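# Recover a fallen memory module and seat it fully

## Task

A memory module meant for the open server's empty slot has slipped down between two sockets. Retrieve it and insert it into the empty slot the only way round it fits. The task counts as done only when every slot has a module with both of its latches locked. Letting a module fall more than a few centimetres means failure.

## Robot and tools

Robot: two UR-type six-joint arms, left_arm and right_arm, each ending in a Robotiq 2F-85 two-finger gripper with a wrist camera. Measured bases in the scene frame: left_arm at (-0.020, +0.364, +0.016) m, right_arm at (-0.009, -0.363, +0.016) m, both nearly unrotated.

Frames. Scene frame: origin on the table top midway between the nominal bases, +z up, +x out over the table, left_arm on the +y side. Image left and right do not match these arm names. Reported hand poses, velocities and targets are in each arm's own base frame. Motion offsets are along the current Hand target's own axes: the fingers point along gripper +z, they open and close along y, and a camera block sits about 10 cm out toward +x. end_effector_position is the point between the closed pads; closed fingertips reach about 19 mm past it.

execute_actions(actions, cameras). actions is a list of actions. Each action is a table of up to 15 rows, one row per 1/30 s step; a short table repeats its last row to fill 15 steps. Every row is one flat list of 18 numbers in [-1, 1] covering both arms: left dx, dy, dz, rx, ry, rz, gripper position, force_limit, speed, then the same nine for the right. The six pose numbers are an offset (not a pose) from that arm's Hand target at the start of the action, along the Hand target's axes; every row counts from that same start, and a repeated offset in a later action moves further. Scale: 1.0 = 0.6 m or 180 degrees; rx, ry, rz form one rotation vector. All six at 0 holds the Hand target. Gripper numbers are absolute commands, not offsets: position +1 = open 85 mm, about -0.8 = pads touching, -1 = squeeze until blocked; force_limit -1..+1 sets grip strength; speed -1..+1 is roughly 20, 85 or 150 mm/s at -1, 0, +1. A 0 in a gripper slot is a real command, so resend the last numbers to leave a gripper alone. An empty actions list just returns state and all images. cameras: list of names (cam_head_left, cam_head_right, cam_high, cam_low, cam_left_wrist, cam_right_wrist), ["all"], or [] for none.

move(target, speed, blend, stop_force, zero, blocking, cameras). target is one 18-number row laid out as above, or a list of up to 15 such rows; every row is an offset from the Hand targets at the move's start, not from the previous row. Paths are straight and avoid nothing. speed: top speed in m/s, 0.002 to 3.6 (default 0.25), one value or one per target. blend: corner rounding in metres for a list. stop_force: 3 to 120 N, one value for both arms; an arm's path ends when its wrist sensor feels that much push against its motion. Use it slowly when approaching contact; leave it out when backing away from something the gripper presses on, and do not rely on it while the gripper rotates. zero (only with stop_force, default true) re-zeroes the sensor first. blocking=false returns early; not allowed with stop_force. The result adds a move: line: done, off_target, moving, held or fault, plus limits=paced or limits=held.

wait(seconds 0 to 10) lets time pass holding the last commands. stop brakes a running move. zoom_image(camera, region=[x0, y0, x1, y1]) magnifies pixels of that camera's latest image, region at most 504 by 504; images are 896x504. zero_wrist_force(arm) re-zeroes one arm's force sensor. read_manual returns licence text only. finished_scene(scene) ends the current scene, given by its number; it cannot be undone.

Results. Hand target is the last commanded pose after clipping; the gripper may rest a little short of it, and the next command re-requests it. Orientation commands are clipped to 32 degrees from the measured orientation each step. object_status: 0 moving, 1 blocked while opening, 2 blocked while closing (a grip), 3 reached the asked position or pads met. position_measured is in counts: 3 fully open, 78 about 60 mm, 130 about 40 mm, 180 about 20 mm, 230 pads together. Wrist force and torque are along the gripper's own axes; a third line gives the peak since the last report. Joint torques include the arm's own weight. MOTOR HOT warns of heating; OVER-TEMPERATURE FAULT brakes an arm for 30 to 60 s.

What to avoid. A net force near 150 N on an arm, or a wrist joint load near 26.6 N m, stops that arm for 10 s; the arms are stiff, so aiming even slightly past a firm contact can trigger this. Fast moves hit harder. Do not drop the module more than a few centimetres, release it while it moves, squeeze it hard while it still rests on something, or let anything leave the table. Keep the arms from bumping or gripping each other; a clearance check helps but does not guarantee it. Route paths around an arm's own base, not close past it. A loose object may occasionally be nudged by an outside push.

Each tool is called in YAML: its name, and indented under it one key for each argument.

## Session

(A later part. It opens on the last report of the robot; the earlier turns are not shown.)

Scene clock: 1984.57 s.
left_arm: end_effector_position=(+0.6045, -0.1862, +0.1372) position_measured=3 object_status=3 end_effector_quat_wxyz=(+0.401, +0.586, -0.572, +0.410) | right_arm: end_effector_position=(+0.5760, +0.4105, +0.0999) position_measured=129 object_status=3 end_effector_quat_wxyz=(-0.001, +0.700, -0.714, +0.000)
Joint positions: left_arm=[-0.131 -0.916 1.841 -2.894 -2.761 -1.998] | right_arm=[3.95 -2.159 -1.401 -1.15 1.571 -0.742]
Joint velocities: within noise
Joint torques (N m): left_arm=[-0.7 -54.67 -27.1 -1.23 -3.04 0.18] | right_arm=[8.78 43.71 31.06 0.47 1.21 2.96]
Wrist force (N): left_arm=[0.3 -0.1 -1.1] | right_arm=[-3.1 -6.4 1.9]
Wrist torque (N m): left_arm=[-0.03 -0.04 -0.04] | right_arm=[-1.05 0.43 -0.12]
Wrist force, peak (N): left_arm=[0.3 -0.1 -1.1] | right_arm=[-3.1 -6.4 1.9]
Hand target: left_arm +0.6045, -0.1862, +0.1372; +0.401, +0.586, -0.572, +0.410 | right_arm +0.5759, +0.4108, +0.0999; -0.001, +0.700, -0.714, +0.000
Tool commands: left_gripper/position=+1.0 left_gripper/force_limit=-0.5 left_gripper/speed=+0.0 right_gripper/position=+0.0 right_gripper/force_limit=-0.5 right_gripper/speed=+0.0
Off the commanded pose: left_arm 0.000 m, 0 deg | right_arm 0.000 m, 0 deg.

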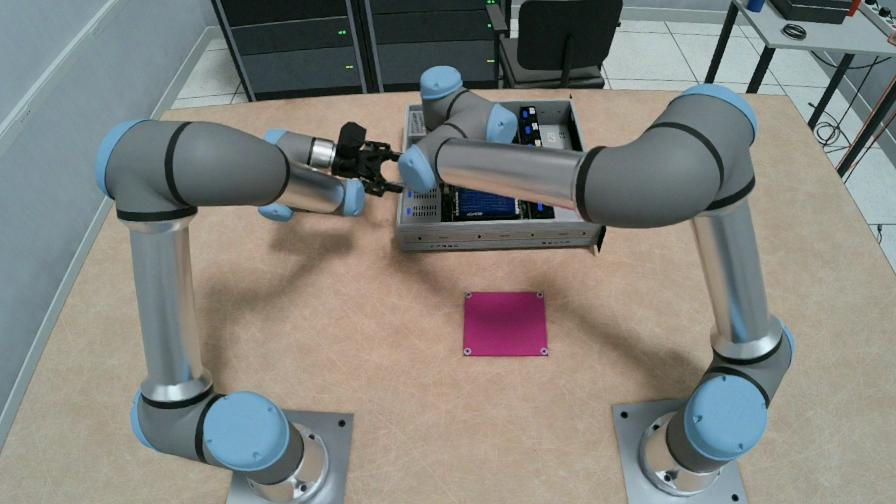

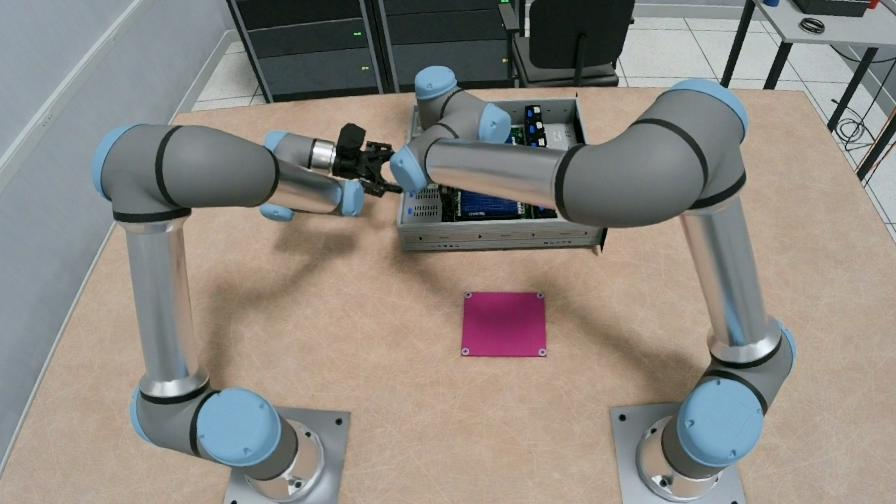

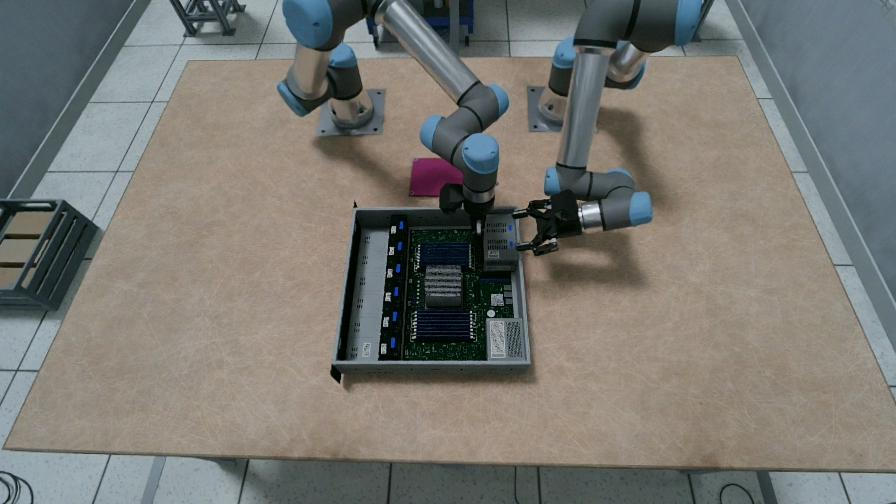

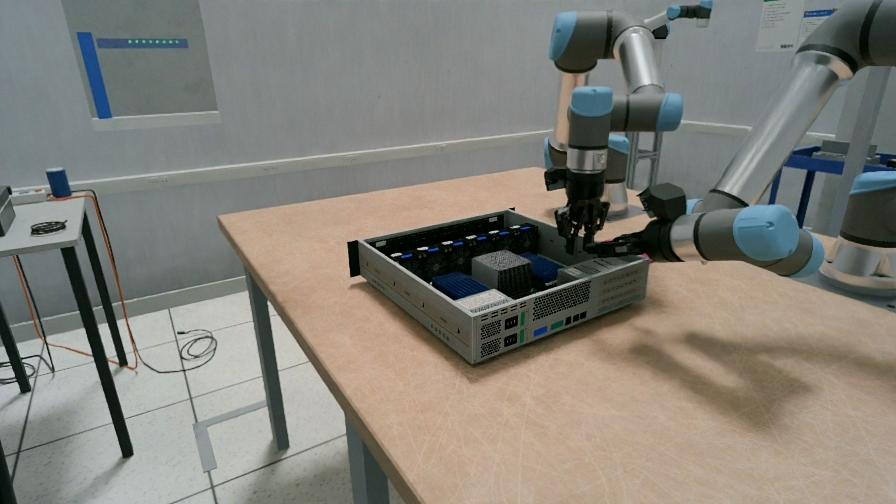

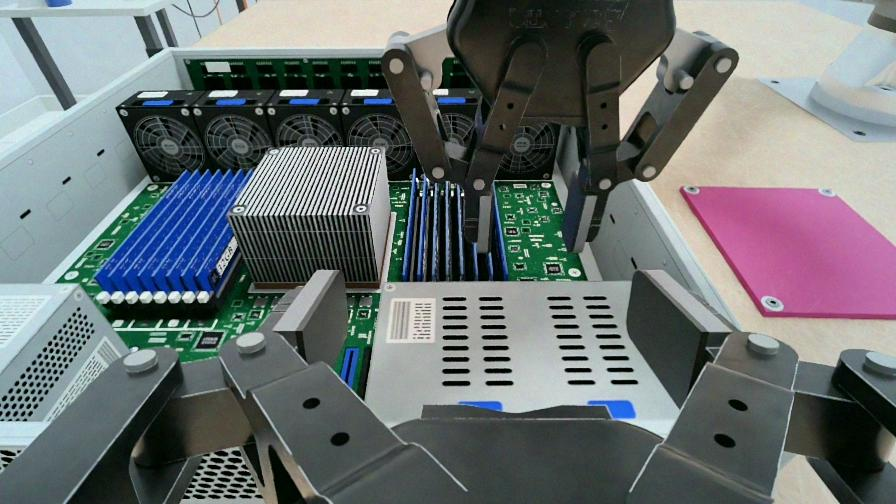

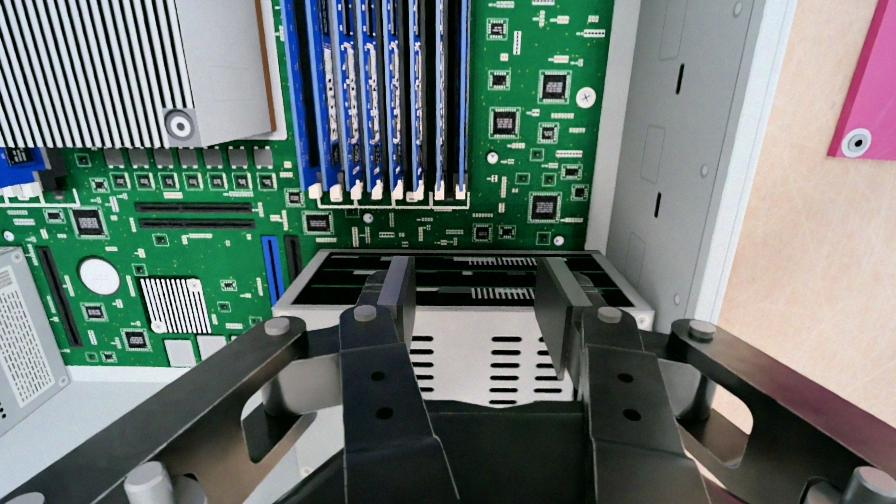

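move:
  target: [0,0,0,0,0,0,1,-0.5,0,-0.0003,0,0.1,0,0,0,0,-0.5,0]
  speed: 0.05
  stop_force: 15

move:
  target: [0,0,0,0,0,0,1,-0.5,0,0.02,0,0,0,0,0,0,-0.5,0]
  speed: 0.01
  stop_force: 20

move:
  target:
    - [0,0,0,0,0,0,1,-0.5,0,-0.0105,0,0,0,0,0,0,-0.5,0]
    - [0,0,0,0,0,0,1,-0.5,0,-0.0105,-0.0158,0,0,0,0,0,-0.5,0]
  speed: 0.03

move:
  target: [0,0,0,0,0,0,1,-0.5,0,0.02,0,0,0,0,0,0,-0.5,0]
  speed: 0.01
  stop_force: 20

move:
  target:
    - [0,0,0,0,0,0,1,-0.5,0,-0.0105,0,0,0,0,0,0,-0.5,0]
    - [0,0,0,0,0,0,1,-0.5,0,-0.0105,-0.0158,0,0,0,0,0,-0.5,0]
  speed: 0.03

move:
  target: [0,0,0,0,0,0,1,-0.5,0,0.02,0,0,0,0,0,0,-0.5,0]
  speed: 0.01
  stop_force: 20
  cameras: ["cam_right_wrist"]

Scene clock: 2000.63 s.
left_arm: end_effector_position=(+0.6045, -0.1862, +0.1372) position_measured=3 object_status=3 end_effector_quat_wxyz=(+0.401, +0.586, -0.572, +0.410) | right_arm: end_effector_position=(+0.5760, +0.4111, +0.0399) position_measured=129 object_status=3 end_effector_quat_wxyz=(-0.001, +0.700, -0.714, +0.000)
Joint positions: left_arm=[-0.131 -0.916 1.841 -2.894 -2.761 -1.998] | right_arm=[3.951 -2.226 -1.459 -1.024 1.571 -0.741]
Joint torques (N m): left_arm=[-0.55 -53.83 -26.95 -1.01 -2.94 0.06] | right_arm=[7.07 44.21 13.9 4.95 0.21 2.61]
Wrist force (N): left_arm=[0.5 -0.1 -1.2] | right_arm=[-2.9 -6.3 2.1]
Wrist torque (N m): left_arm=[-0.03 -0.08 -0.04] | right_arm=[-1.05 0.40 -0.12]
Wrist force, peak (N): left_arm=[0.4 -0.4 -1.3] | right_arm=[-3.1 -6.7 2.1]
Hand target: left_arm +0.6045, -0.1862, +0.1372; +0.401, +0.586, -0.572, +0.410 | right_arm +0.5760, +0.4111, +0.0399; -0.001, +0.700, -0.714, +0.000
Off the commanded pose: left_arm 0.000 m, 0 deg | right_arm 0.000 m, 0 deg.
move: done

Scene clock: 2002.53 s.
left_arm: end_effector_position=(+0.6045, -0.1862, +0.1372) position_measured=3 object_status=3 end_effector_quat_wxyz=(+0.401, +0.586, -0.572, +0.410) | right_arm: end_effector_position=(+0.5759, +0.4046, +0.0400) position_measured=129 object_status=3 end_effector_quat_wxyz=(-0.001, +0.700, -0.714, +0.000)
Joint positions: left_arm=[-0.131 -0.916 1.841 -2.894 -2.761 -1.998] | right_arm=[3.945 -2.218 -1.474 -1.018 1.571 -0.748]
Joint torques (N m): left_arm=[-1.11 -53.24 -28.01 -1.09 -3.2 0.16] | right_arm=[-2.84 44.28 22.66 -2.73 -4.13 3.26]
Wrist force (N): left_arm=[0.3 -0.3 -0.8] | right_arm=[-24.4 -6.8 5.1]
Wrist torque (N m): left_arm=[-0.05 -0.05 -0.05] | right_arm=[-1.13 0.62 -0.49]
Wrist force, peak (N): left_arm=[0.8 -0.3 -1.0] | right_arm=[-30.3 -7.3 6.2]
Hand target: left_arm +0.6045, -0.1862, +0.1372; +0.401, +0.586, -0.572, +0.410 | right_arm +0.5759, +0.4046, +0.0400; -0.001, +0.700, -0.714, +0.000 (not the last commanded pose)
Off the commanded pose: left_arm 0.000 m, 0 deg | right_arm 0.006 m, 0 deg.
move: contact (right_arm)

Scene clock: 2003.97 s.
left_arm: end_effector_position=(+0.6045, -0.1862, +0.1372) position_measured=3 object_status=3 end_effector_quat_wxyz=(+0.401, +0.586, -0.572, +0.410) | right_arm: end_effector_position=(+0.5854, +0.4107, +0.0400) position_measured=129 object_status=3 end_effector_quat_wxyz=(-0.001, +0.700, -0.714, +0.000)
Joint positions: left_arm=[-0.131 -0.916 1.841 -2.894 -2.761 -1.998] | right_arm=[3.941 -2.241 -1.432 -1.036 1.571 -0.751]
Joint torques (N m): left_arm=[-0.43 -54.55 -27.45 -1.25 -3.04 0.05] | right_arm=[-9.62 45.37 27.37 0.45 0.96 -2.97]
Wrist force (N): left_arm=[0.4 -0.3 -0.8] | right_arm=[-3.4 -5.9 2.3]
Wrist torque (N m): left_arm=[-0.06 -0.07 -0.05] | right_arm=[-0.98 0.48 0.03]
Wrist force, peak (N): left_arm=[0.5 -0.2 -1.2] | right_arm=[-24.4 -6.7 5.4]
Hand target: left_arm +0.6045, -0.1862, +0.1372; +0.401, +0.586, -0.572, +0.410 | right_arm +0.5855, +0.4107, +0.0400; -0.001, +0.700, -0.714, +0.000
Off the commanded pose: left_arm 0.000 m, 0 deg | right_arm 0.000 m, 0 deg.
move: done

Scene clock: 2005.87 s.
left_arm: end_effector_position=(+0.6045, -0.1862, +0.1372) position_measured=3 object_status=3 end_effector_quat_wxyz=(+0.401, +0.586, -0.572, +0.410) | right_arm: end_effector_position=(+0.5853, +0.4041, +0.0400) position_measured=129 object_status=3 end_effector_quat_wxyz=(-0.002, +0.700, -0.714, +0.000)
Joint positions: left_arm=[-0.131 -0.916 1.841 -2.894 -2.761 -1.998] | right_arm=[3.934 -2.233 -1.446 -1.03 1.571 -0.758]
Joint torques (N m): left_arm=[-1.5 -54.06 -28.07 -1.12 -3.13 0.09] | right_arm=[-1.81 43.24 23.09 -2.78 -3.85 3.14]
Wrist force (N): left_arm=[0.4 0.3 -0.8] | right_arm=[-23.1 -5.8 3.5]
Wrist torque (N m): left_arm=[0.03 -0.08 -0.04] | right_arm=[-0.97 0.70 -0.46]
Wrist force, peak (N): left_arm=[0.6 -0.2 -1.2] | right_arm=[-29.3 -6.4 3.9]
Hand target: left_arm +0.6045, -0.1862, +0.1372; +0.401, +0.586, -0.572, +0.410 | right_arm +0.5853, +0.4041, +0.0400; -0.002, +0.700, -0.714, +0.000 (not the last commanded pose)
Off the commanded pose: left_arm 0.000 m, 0 deg | right_arm 0.005 m, 0 deg.
move: contact (right_arm)

Scene clock: 2007.30 s.
left_arm: end_effector_position=(+0.6045, -0.1862, +0.1372) position_measured=3 object_status=3 end_effector_quat_wxyz=(+0.401, +0.586, -0.572, +0.410) | right_arm: end_effector_position=(+0.5948, +0.4102, +0.0401) position_measured=129 object_status=3 end_effector_quat_wxyz=(-0.002, +0.700, -0.714, +0.000)
Joint positions: left_arm=[-0.131 -0.916 1.841 -2.894 -2.761 -1.998] | right_arm=[3.931 -2.257 -1.404 -1.048 1.571 -0.762]
Joint torques (N m): left_arm=[-0.8 -53.02 -27.83 -1.06 -2.93 0.11] | right_arm=[-9.1 46.68 27.65 0.41 1.18 -3.11]
Wrist force (N): left_arm=[0.5 -0.3 -1.1] | right_arm=[-3.1 -5.8 2.2]
Wrist torque (N m): left_arm=[-0.05 -0.07 -0.04] | right_arm=[-0.95 0.42 0.03]
Wrist force, peak (N): left_arm=[0.8 -0.3 -1.2] | right_arm=[-23.4 -6.2 1.8]
Hand target: left_arm +0.6045, -0.1862, +0.1372; +0.401, +0.586, -0.572, +0.410 | right_arm +0.5949, +0.4102, +0.0401; -0.002, +0.700, -0.714, +0.000
Off the commanded pose: left_arm 0.000 m, 0 deg | right_arm 0.000 m, 0 deg.
move: done

Scene clock: 2009.13 s.
left_arm: end_effector_position=(+0.6045, -0.1862, +0.1372) position_measured=3 object_status=3 end_effector_quat_wxyz=(+0.401, +0.586, -0.572, +0.410) | right_arm: end_effector_position=(+0.5948, +0.4042, +0.0401) position_measured=129 object_status=3 end_effector_quat_wxyz=(-0.002, +0.700, -0.714, +0.000)
Joint positions: left_arm=[-0.131 -0.916 1.841 -2.894 -2.761 -1.998] | right_arm=[3.925 -2.249 -1.417 -1.042 1.571 -0.768]
Joint torques (N m): left_arm=[-1.22 -53.46 -27.95 -1.14 -2.93 0.04] | right_arm=[-2.03 45.17 23.9 -2.45 -4.37 3.16]
Wrist force (N): left_arm=[0.4 0.0 -1.0] | right_arm=[-23.2 -6.3 3.7]
Wrist torque (N m): left_arm=[-0.01 -0.06 -0.05] | right_arm=[-1.03 0.63 -0.45]
Wrist force, peak (N): left_arm=[0.8 -0.5 -1.2] | right_arm=[-28.8 -6.5 4.9]
Hand target: left_arm +0.6045, -0.1862, +0.1372; +0.401, +0.586, -0.572, +0.410 | right_arm +0.5948, +0.4042, +0.0401; -0.002, +0.700, -0.714, +0.000 (not the last commanded pose)
Off the commanded pose: left_arm 0.000 m, 0 deg | right_arm 0.006 m, 0 deg.
move: contact (right_arm)
Images, in order (width x height): cam_right_wrist 896x504.

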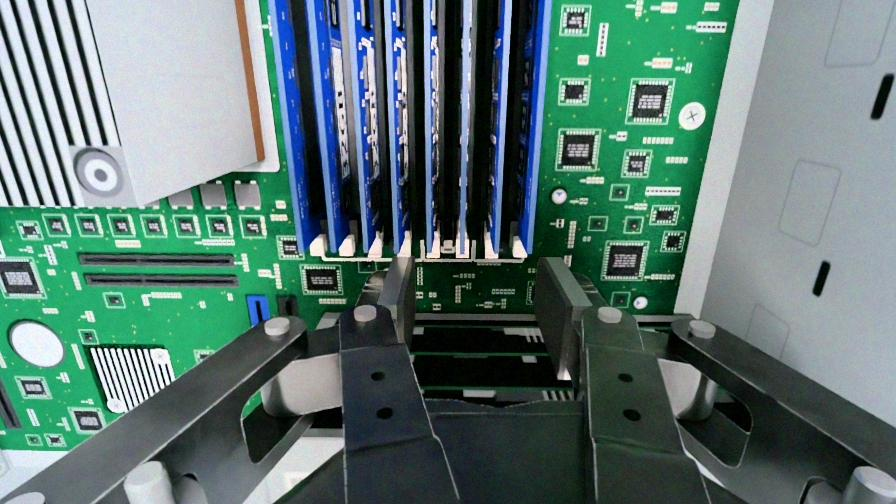

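move:
  target:
    - [0,0,0,0,0,0,1,-0.5,0,-0.008,0,0,0,0,0,0,-0.5,0]
    - [0,0,0,0,0,0,1,-0.5,0,-0.008,0,-0.065,0,0,0,0,-0.5,0]
    - [0,0,0,0,0,0,1,-0.5,0,0.2849,0.0006,-0.065,0,0,0,0,-0.5,0]
  speed: [0.04,0.08,0.12]
  blend: [0.001,0.005,0]

move:
  target: [0,0,0,0,0,0,1,-0.5,0,-0.0003,0,0.0665,0,0,0,0,-0.5,0]
  speed: 0.04
  stop_force: 15

move:
  target: [0,0,0,0,0,0,1,-0.5,0,-0.02,0,0,0,0,0,0,-0.5,0]
  speed: 0.01
  stop_force: 20

move:
  target:
    - [0,0,0,0,0,0,1,-0.5,0,0.0093,0,0,0,0,0,0,-0.5,0]
    - [0,0,0,0,0,0,1,-0.5,0,0.0093,0.0158,0,0,0,0,0,-0.5,0]
  speed: 0.03

move:
  target: [0,0,0,0,0,0,1,-0.5,0,-0.02,0,0,0,0,0,0,-0.5,0]
  speed: 0.01
  stop_force: 20

move:
  target:
    - [0,0,0,0,0,0,1,-0.5,0,0.0093,0,0,0,0,0,0,-0.5,0]
    - [0,0,0,0,0,0,1,-0.5,0,0.0093,0.0158,0,0,0,0,0,-0.5,0]
  speed: 0.03

move:
  target: [0,0,0,0,0,0,1,-0.5,0,-0.02,0,0,0,0,0,0,-0.5,0]
  speed: 0.01
  stop_force: 20

move:
  target:
    - [0,0,0,0,0,0,1,-0.5,0,0.008,0,0,0,0,0,0,-0.5,0]
    - [0,0,0,0,0,0,1,-0.5,0,0.008,0,-0.06,0,0,0,0,-0.5,0]
    - [0,0,0,0,0,0,1,-0.5,0,-0.1,0,-0.10,0,0,0,0,-0.5,0]
  speed: [0.03,0.06,0.1]
  blend: [0.001,0.005,0]
  cameras: ["cam_right_wrist", "cam_left_wrist"]

Scene clock: 2026.40 s.
left_arm: end_effector_position=(+0.6045, -0.1862, +0.1372) position_measured=3 object_status=3 end_effector_quat_wxyz=(+0.401, +0.586, -0.572, +0.410) | right_arm: end_effector_position=(+0.5910, +0.2335, +0.0786) position_measured=129 object_status=3 end_effector_quat_wxyz=(-0.002, +0.700, -0.714, +0.000)
Joint positions: left_arm=[-0.131 -0.916 1.841 -2.894 -2.761 -1.998] | right_arm=[3.729 -2.03 -1.671 -1.008 1.572 -0.964]
Joint torques (N m): left_arm=[-1.33 -53.62 -26.73 -1 -3.18 0.09] | right_arm=[-7.97 50.52 14.2 5.05 1.4 -3]
Wrist force (N): left_arm=[0.4 -0.3 -1.2] | right_arm=[-2.6 -5.3 2.1]
Wrist torque (N m): left_arm=[-0.06 -0.07 -0.04] | right_arm=[-0.89 0.34 0.02]
Wrist force, peak (N): left_arm=[0.9 -0.4 -1.2] | right_arm=[-23.1 -5.9 5.0]
Hand target: left_arm +0.6045, -0.1862, +0.1372; +0.401, +0.586, -0.572, +0.410 | right_arm +0.5909, +0.2332, +0.0786; -0.002, +0.700, -0.714, +0.000
Off the commanded pose: left_arm 0.000 m, 0 deg | right_arm 0.000 m, 0 deg.
move: done

Scene clock: 2028.53 s.
left_arm: end_effector_position=(+0.6045, -0.1862, +0.1372) position_measured=3 object_status=3 end_effector_quat_wxyz=(+0.401, +0.586, -0.572, +0.410) | right_arm: end_effector_position=(+0.5910, +0.2335, +0.0387) position_measured=129 object_status=3 end_effector_quat_wxyz=(-0.002, +0.700, -0.714, +0.000)
Joint positions: left_arm=[-0.131 -0.916 1.841 -2.894 -2.761 -1.998] | right_arm=[3.729 -2.084 -1.708 -0.917 1.572 -0.964]
Joint torques (N m): left_arm=[-2.22 -53 -27.52 -1.1 -3.07 -0.02] | right_arm=[7.11 37.54 12.9 4.94 0.77 2.58]
Wrist force (N): left_arm=[0.5 -0.3 -1.0] | right_arm=[-2.6 -5.3 2.3]
Wrist torque (N m): left_arm=[-0.05 -0.07 -0.05] | right_arm=[-0.88 0.35 0.02]
Wrist force, peak (N): left_arm=[0.7 -0.4 -1.0] | right_arm=[-2.5 -5.6 2.9]
Hand target: left_arm +0.6045, -0.1862, +0.1372; +0.401, +0.586, -0.572, +0.410 | right_arm +0.5910, +0.2335, +0.0387; -0.002, +0.700, -0.714, +0.000
Off the commanded pose: left_arm 0.000 m, 0 deg | right_arm 0.000 m, 0 deg.
move: done

Scene clock: 2030.27 s.
left_arm: end_effector_position=(+0.6045, -0.1862, +0.1372) position_measured=3 object_status=3 end_effector_quat_wxyz=(+0.401, +0.586, -0.572, +0.410) | right_arm: end_effector_position=(+0.5911, +0.2388, +0.0387) position_measured=129 object_status=3 end_effector_quat_wxyz=(-0.002, +0.700, -0.714, +0.000)
Joint positions: left_arm=[-0.131 -0.916 1.841 -2.894 -2.761 -1.998] | right_arm=[3.736 -2.088 -1.701 -0.92 1.572 -0.957]
Joint torques (N m): left_arm=[-2.05 -53.32 -27.19 -1.21 -2.96 -0.06] | right_arm=[1.01 52.09 17.02 7.41 4.03 -3.29]
Wrist force (N): left_arm=[0.4 -0.2 -1.0] | right_arm=[17.7 -5.8 0.6]
Wrist torque (N m): left_arm=[-0.04 -0.05 -0.05] | right_arm=[-0.87 0.12 0.41]
Wrist force, peak (N): left_arm=[0.4 -0.7 -1.2] | right_arm=[25.2 -5.0 -1.6]
Hand target: left_arm +0.6045, -0.1862, +0.1372; +0.401, +0.586, -0.572, +0.410 | right_arm +0.5911, +0.2388, +0.0387; -0.002, +0.700, -0.714, +0.000 (not the last commanded pose)
Off the commanded pose: left_arm 0.000 m, 0 deg | right_arm 0.007 m, 0 deg.
move: contact (right_arm)

Scene clock: 2031.67 s.
left_arm: end_effector_position=(+0.6045, -0.1862, +0.1372) position_measured=3 object_status=3 end_effector_quat_wxyz=(+0.401, +0.586, -0.572, +0.410) | right_arm: end_effector_position=(+0.5817, +0.2334, +0.0386) position_measured=129 object_status=3 end_effector_quat_wxyz=(-0.002, +0.700, -0.714, +0.000)
Joint positions: left_arm=[-0.131 -0.916 1.841 -2.894 -2.761 -1.998] | right_arm=[3.737 -2.067 -1.736 -0.906 1.572 -0.955]
Joint torques (N m): left_arm=[-1.96 -53.49 -27.82 -1.06 -3.08 -0.14] | right_arm=[7.75 49.86 11.92 5.05 -1.32 2.93]
Wrist force (N): left_arm=[0.4 -0.4 -0.9] | right_arm=[-2.3 -5.1 2.3]
Wrist torque (N m): left_arm=[-0.07 -0.06 -0.04] | right_arm=[-0.85 0.31 -0.13]
Wrist force, peak (N): left_arm=[0.4 -0.7 -1.1] | right_arm=[17.9 -5.5 0.7]
Hand target: left_arm +0.6045, -0.1862, +0.1372; +0.401, +0.586, -0.572, +0.410 | right_arm +0.5815, +0.2334, +0.0386; -0.002, +0.700, -0.714, +0.000
Off the commanded pose: left_arm 0.000 m, 0 deg | right_arm 0.000 m, 0 deg.
move: done

Scene clock: 2033.40 s.
left_arm: end_effector_position=(+0.6045, -0.1862, +0.1372) position_measured=3 object_status=3 end_effector_quat_wxyz=(+0.401, +0.586, -0.572, +0.410) | right_arm: end_effector_position=(+0.5816, +0.2387, +0.0386) position_measured=129 object_status=3 end_effector_quat_wxyz=(-0.002, +0.700, -0.714, +0.000)
Joint positions: left_arm=[-0.131 -0.916 1.841 -2.894 -2.761 -1.998] | right_arm=[3.744 -2.071 -1.729 -0.909 1.572 -0.948]
Joint torques (N m): left_arm=[-2.58 -53.24 -28.04 -1.16 -3.07 -0.05] | right_arm=[1.12 51.66 17.64 7.42 3.68 -3.35]
Wrist force (N): left_arm=[0.4 -0.1 -1.0] | right_arm=[17.7 -5.3 1.5]
Wrist torque (N m): left_arm=[-0.03 -0.07 -0.04] | right_arm=[-0.83 0.10 0.41]
Wrist force, peak (N): left_arm=[0.6 -0.4 -1.3] | right_arm=[24.9 -4.6 -1.3]
Hand target: left_arm +0.6045, -0.1862, +0.1372; +0.401, +0.586, -0.572, +0.410 | right_arm +0.5817, +0.2387, +0.0386; -0.002, +0.700, -0.714, +0.000 (not the last commanded pose)
Off the commanded pose: left_arm 0.000 m, 0 deg | right_arm 0.007 m, 0 deg.
move: contact (right_arm)

Scene clock: 2034.80 s.
left_arm: end_effector_position=(+0.6045, -0.1862, +0.1372) position_measured=3 object_status=3 end_effector_quat_wxyz=(+0.401, +0.586, -0.572, +0.410) | right_arm: end_effector_position=(+0.5722, +0.2333, +0.0386) position_measured=129 object_status=3 end_effector_quat_wxyz=(-0.002, +0.700, -0.714, +0.000)
Joint positions: left_arm=[-0.131 -0.916 1.841 -2.894 -2.761 -1.998] | right_arm=[3.746 -2.05 -1.764 -0.895 1.572 -0.946]
Joint torques (N m): left_arm=[-2.15 -53.67 -27.94 -1 -3.09 -0.16] | right_arm=[8.54 50.72 12.08 5.17 -1.35 2.56]
Wrist force (N): left_arm=[0.5 -0.2 -0.7] | right_arm=[-2.4 -5.5 2.2]
Wrist torque (N m): left_arm=[-0.05 -0.08 -0.04] | right_arm=[-0.92 0.31 -0.13]
Wrist force, peak (N): left_arm=[0.7 -0.4 -1.3] | right_arm=[17.7 -5.5 0.7]
Hand target: left_arm +0.6045, -0.1862, +0.1372; +0.401, +0.586, -0.572, +0.410 | right_arm +0.5721, +0.2333, +0.0386; -0.002, +0.700, -0.714, +0.000
Off the commanded pose: left_arm 0.000 m, 0 deg | right_arm 0.000 m, 0 deg.
move: done

Scene clock: 2036.60 s.
left_arm: end_effector_position=(+0.6045, -0.1862, +0.1372) position_measured=3 object_status=3 end_effector_quat_wxyz=(+0.401, +0.586, -0.572, +0.410) | right_arm: end_effector_position=(+0.5722, +0.2392, +0.0386) position_measured=129 object_status=3 end_effector_quat_wxyz=(-0.001, +0.700, -0.714, +0.000)
Joint positions: left_arm=[-0.131 -0.916 1.841 -2.894 -2.761 -1.998] | right_arm=[3.754 -2.055 -1.756 -0.898 1.572 -0.938]
Joint torques (N m): left_arm=[-2.29 -53.32 -27.27 -1.32 -3.15 0.05] | right_arm=[1.09 50.72 17.11 7.39 3.66 -3.43]
Wrist force (N): left_arm=[0.3 -0.3 -0.7] | right_arm=[17.9 -5.8 1.8]
Wrist torque (N m): left_arm=[-0.06 -0.06 -0.04] | right_arm=[-0.91 0.05 0.40]
Wrist force, peak (N): left_arm=[0.5 0.0 -1.3] | right_arm=[25.4 -4.9 -1.4]
Hand target: left_arm +0.6045, -0.1862, +0.1372; +0.401, +0.586, -0.572, +0.410 | right_arm +0.5722, +0.2392, +0.0386; -0.001, +0.700, -0.714, +0.000 (not the last commanded pose)
Off the commanded pose: left_arm 0.000 m, 0 deg | right_arm 0.006 m, 0 deg.
move: contact (right_arm)

Scene clock: 2038.63 s.
left_arm: end_effector_position=(+0.6045, -0.1862, +0.1372) position_measured=3 object_status=3 end_effector_quat_wxyz=(+0.401, +0.586, -0.572, +0.410) | right_arm: end_effector_position=(+0.5733, +0.2989, +0.0987) position_measured=129 object_status=3 end_effector_quat_wxyz=(-0.001, +0.700, -0.714, +0.000)
Joint positions: left_arm=[-0.131 -0.916 1.841 -2.894 -2.761 -1.998] | right_arm=[3.83 -2.029 -1.613 -1.067 1.571 -0.862]
Joint torques (N m): left_arm=[-3.12 -53.04 -27.55 -1.11 -2.91 -0.09] | right_arm=[8.35 37.58 30.9 0.42 -1.55 2.89]
Wrist force (N): left_arm=[0.5 -0.4 -1.0] | right_arm=[-1.9 -5.8 1.9]
Wrist torque (N m): left_arm=[-0.07 -0.07 -0.04] | right_arm=[-0.95 0.22 -0.13]
Wrist force, peak (N): left_arm=[0.3 -0.2 -1.3] | right_arm=[17.5 -5.7 0.8]
Hand target: left_arm +0.6045, -0.1862, +0.1372; +0.401, +0.586, -0.572, +0.410 | right_arm +0.5733, +0.2991, +0.0987; -0.001, +0.700, -0.714, +0.000
Off the commanded pose: left_arm 0.000 m, 0 deg | right_arm 0.000 m, 0 deg.
move: done
Images, in order (width x height): cam_left_wrist 896x504, cam_right_wrist 896x504.

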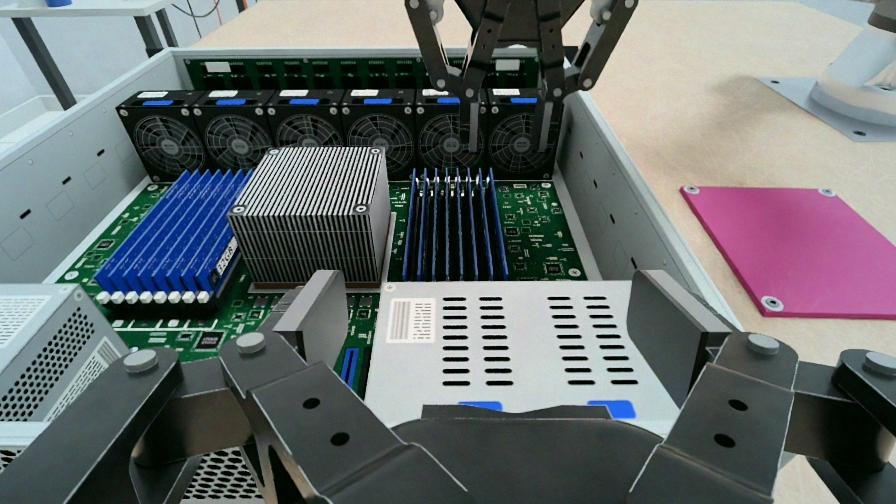

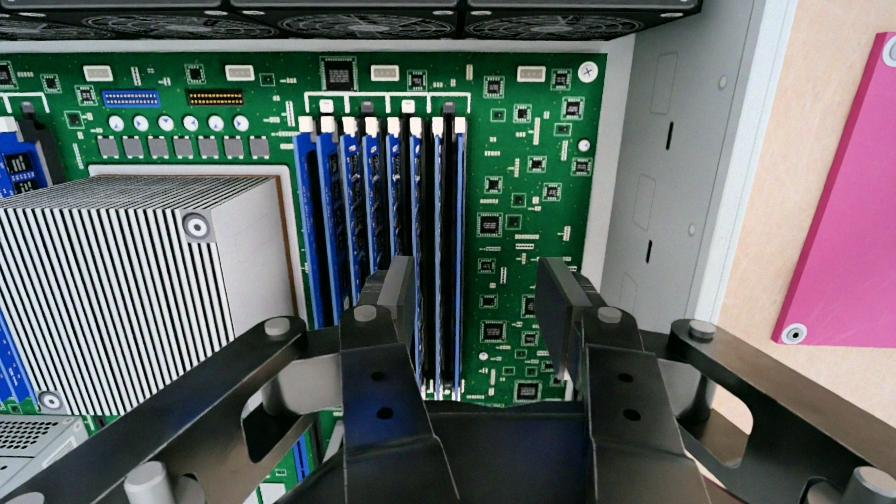

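zoom_image:
  camera: "cam_right_wrist"
  region: [290, 80, 480, 160]

zoom_image:
  camera: "cam_left_wrist"
  region: [395, 155, 515, 205]

Scaled by 2.653 from the camera's 896x504 image, which has a finer 1280x720 frame.

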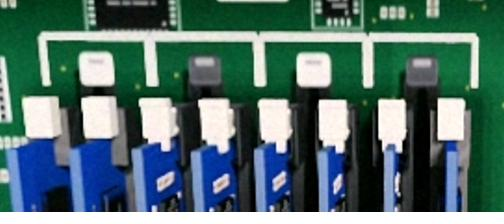

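Scaled by 4.200 from the camera's 896x504 image, which has a finer 1280x720 frame.

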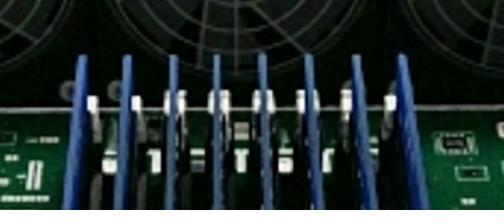

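move:
  target: [0,0,0,0,0,0,1,-0.5,0,-0.1766,0,-0.01,0,0,0,0,-0.5,0]
  speed: 0.12
  cameras: ["cam_right_wrist"]

zoom_image:
  camera: "cam_right_wrist"
  region: [290, 160, 480, 230]

zoom_image:
  camera: "cam_left_wrist"
  region: [80, 140, 300, 330]

Scene clock: 2050.90 s.
left_arm: end_effector_position=(+0.6045, -0.1862, +0.1372) position_measured=3 object_status=3 end_effector_quat_wxyz=(+0.401, +0.586, -0.572, +0.410) | right_arm: end_effector_position=(+0.5754, +0.4049, +0.1050) position_measured=129 object_status=3 end_effector_quat_wxyz=(-0.001, +0.700, -0.714, +0.000)
Joint positions: left_arm=[-0.131 -0.916 1.841 -2.894 -2.761 -1.998] | right_arm=[3.945 -2.146 -1.409 -1.155 1.571 -0.747]
Joint torques (N m): left_arm=[-2.71 -52.06 -27.56 -1.03 -3.1 0.04] | right_arm=[8.3 43.75 29.35 0.36 -1.53 2.94]
Wrist force (N): left_arm=[0.3 -0.3 -1.0] | right_arm=[-1.8 -5.8 2.0]
Wrist torque (N m): left_arm=[-0.06 -0.05 -0.05] | right_arm=[-0.97 0.23 -0.12]
Wrist force, peak (N): left_arm=[0.7 -0.5 -1.3] | right_arm=[-2.5 -5.9 1.9]
Hand target: left_arm +0.6045, -0.1862, +0.1372; +0.401, +0.586, -0.572, +0.410 | right_arm +0.5754, +0.4050, +0.1050; -0.001, +0.700, -0.714, +0.000
Off the commanded pose: left_arm 0.000 m, 0 deg | right_arm 0.000 m, 0 deg.
move: done
Images, in order (width x height): cam_right_wrist 896x504.

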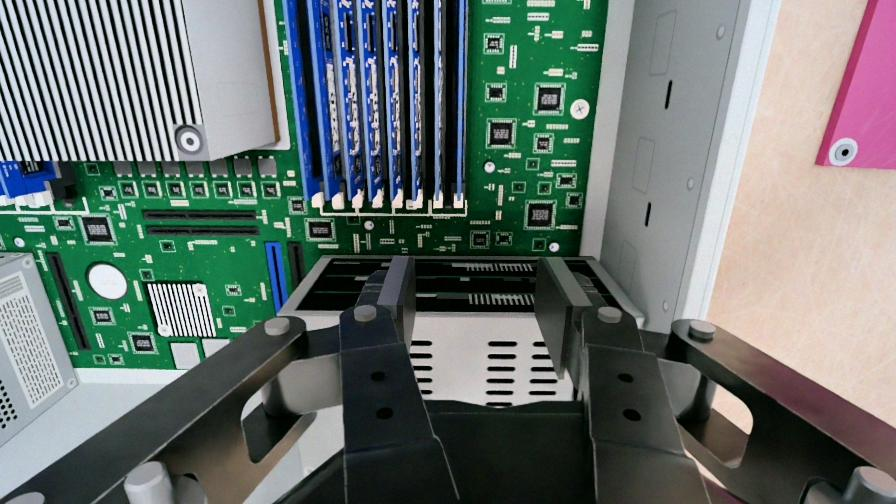

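Scaled by 2.653 from the camera's 896x504 image, which has a finer 1280x720 frame.

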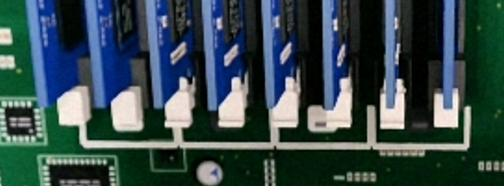

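This scene's latest camera images include none from cam_left_wrist. They are from: cam_right_wrist. cam_left_wrist's image comes with the result of a call that names it in "cameras".

zoom_image:
  camera: "cam_right_wrist"
  region: [345, 180, 425, 220]

zoom_image:
  camera: "cam_right_wrist"
  region: [395, 180, 475, 220]

Scaled by 6.300 from the camera's 896x504 image, which has a finer 1280x720 frame.

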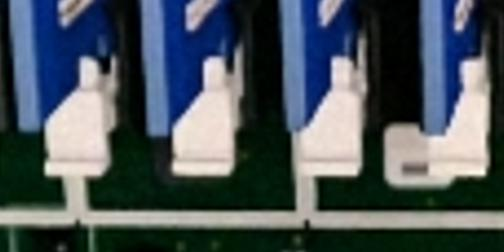

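Scaled by 6.300 from the camera's 896x504 image, which has a finer 1280x720 frame.

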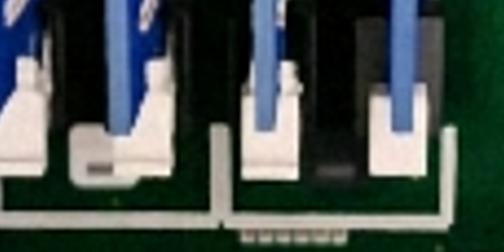

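finished_scene:
  scene: 1

The scene is finished: the task was done.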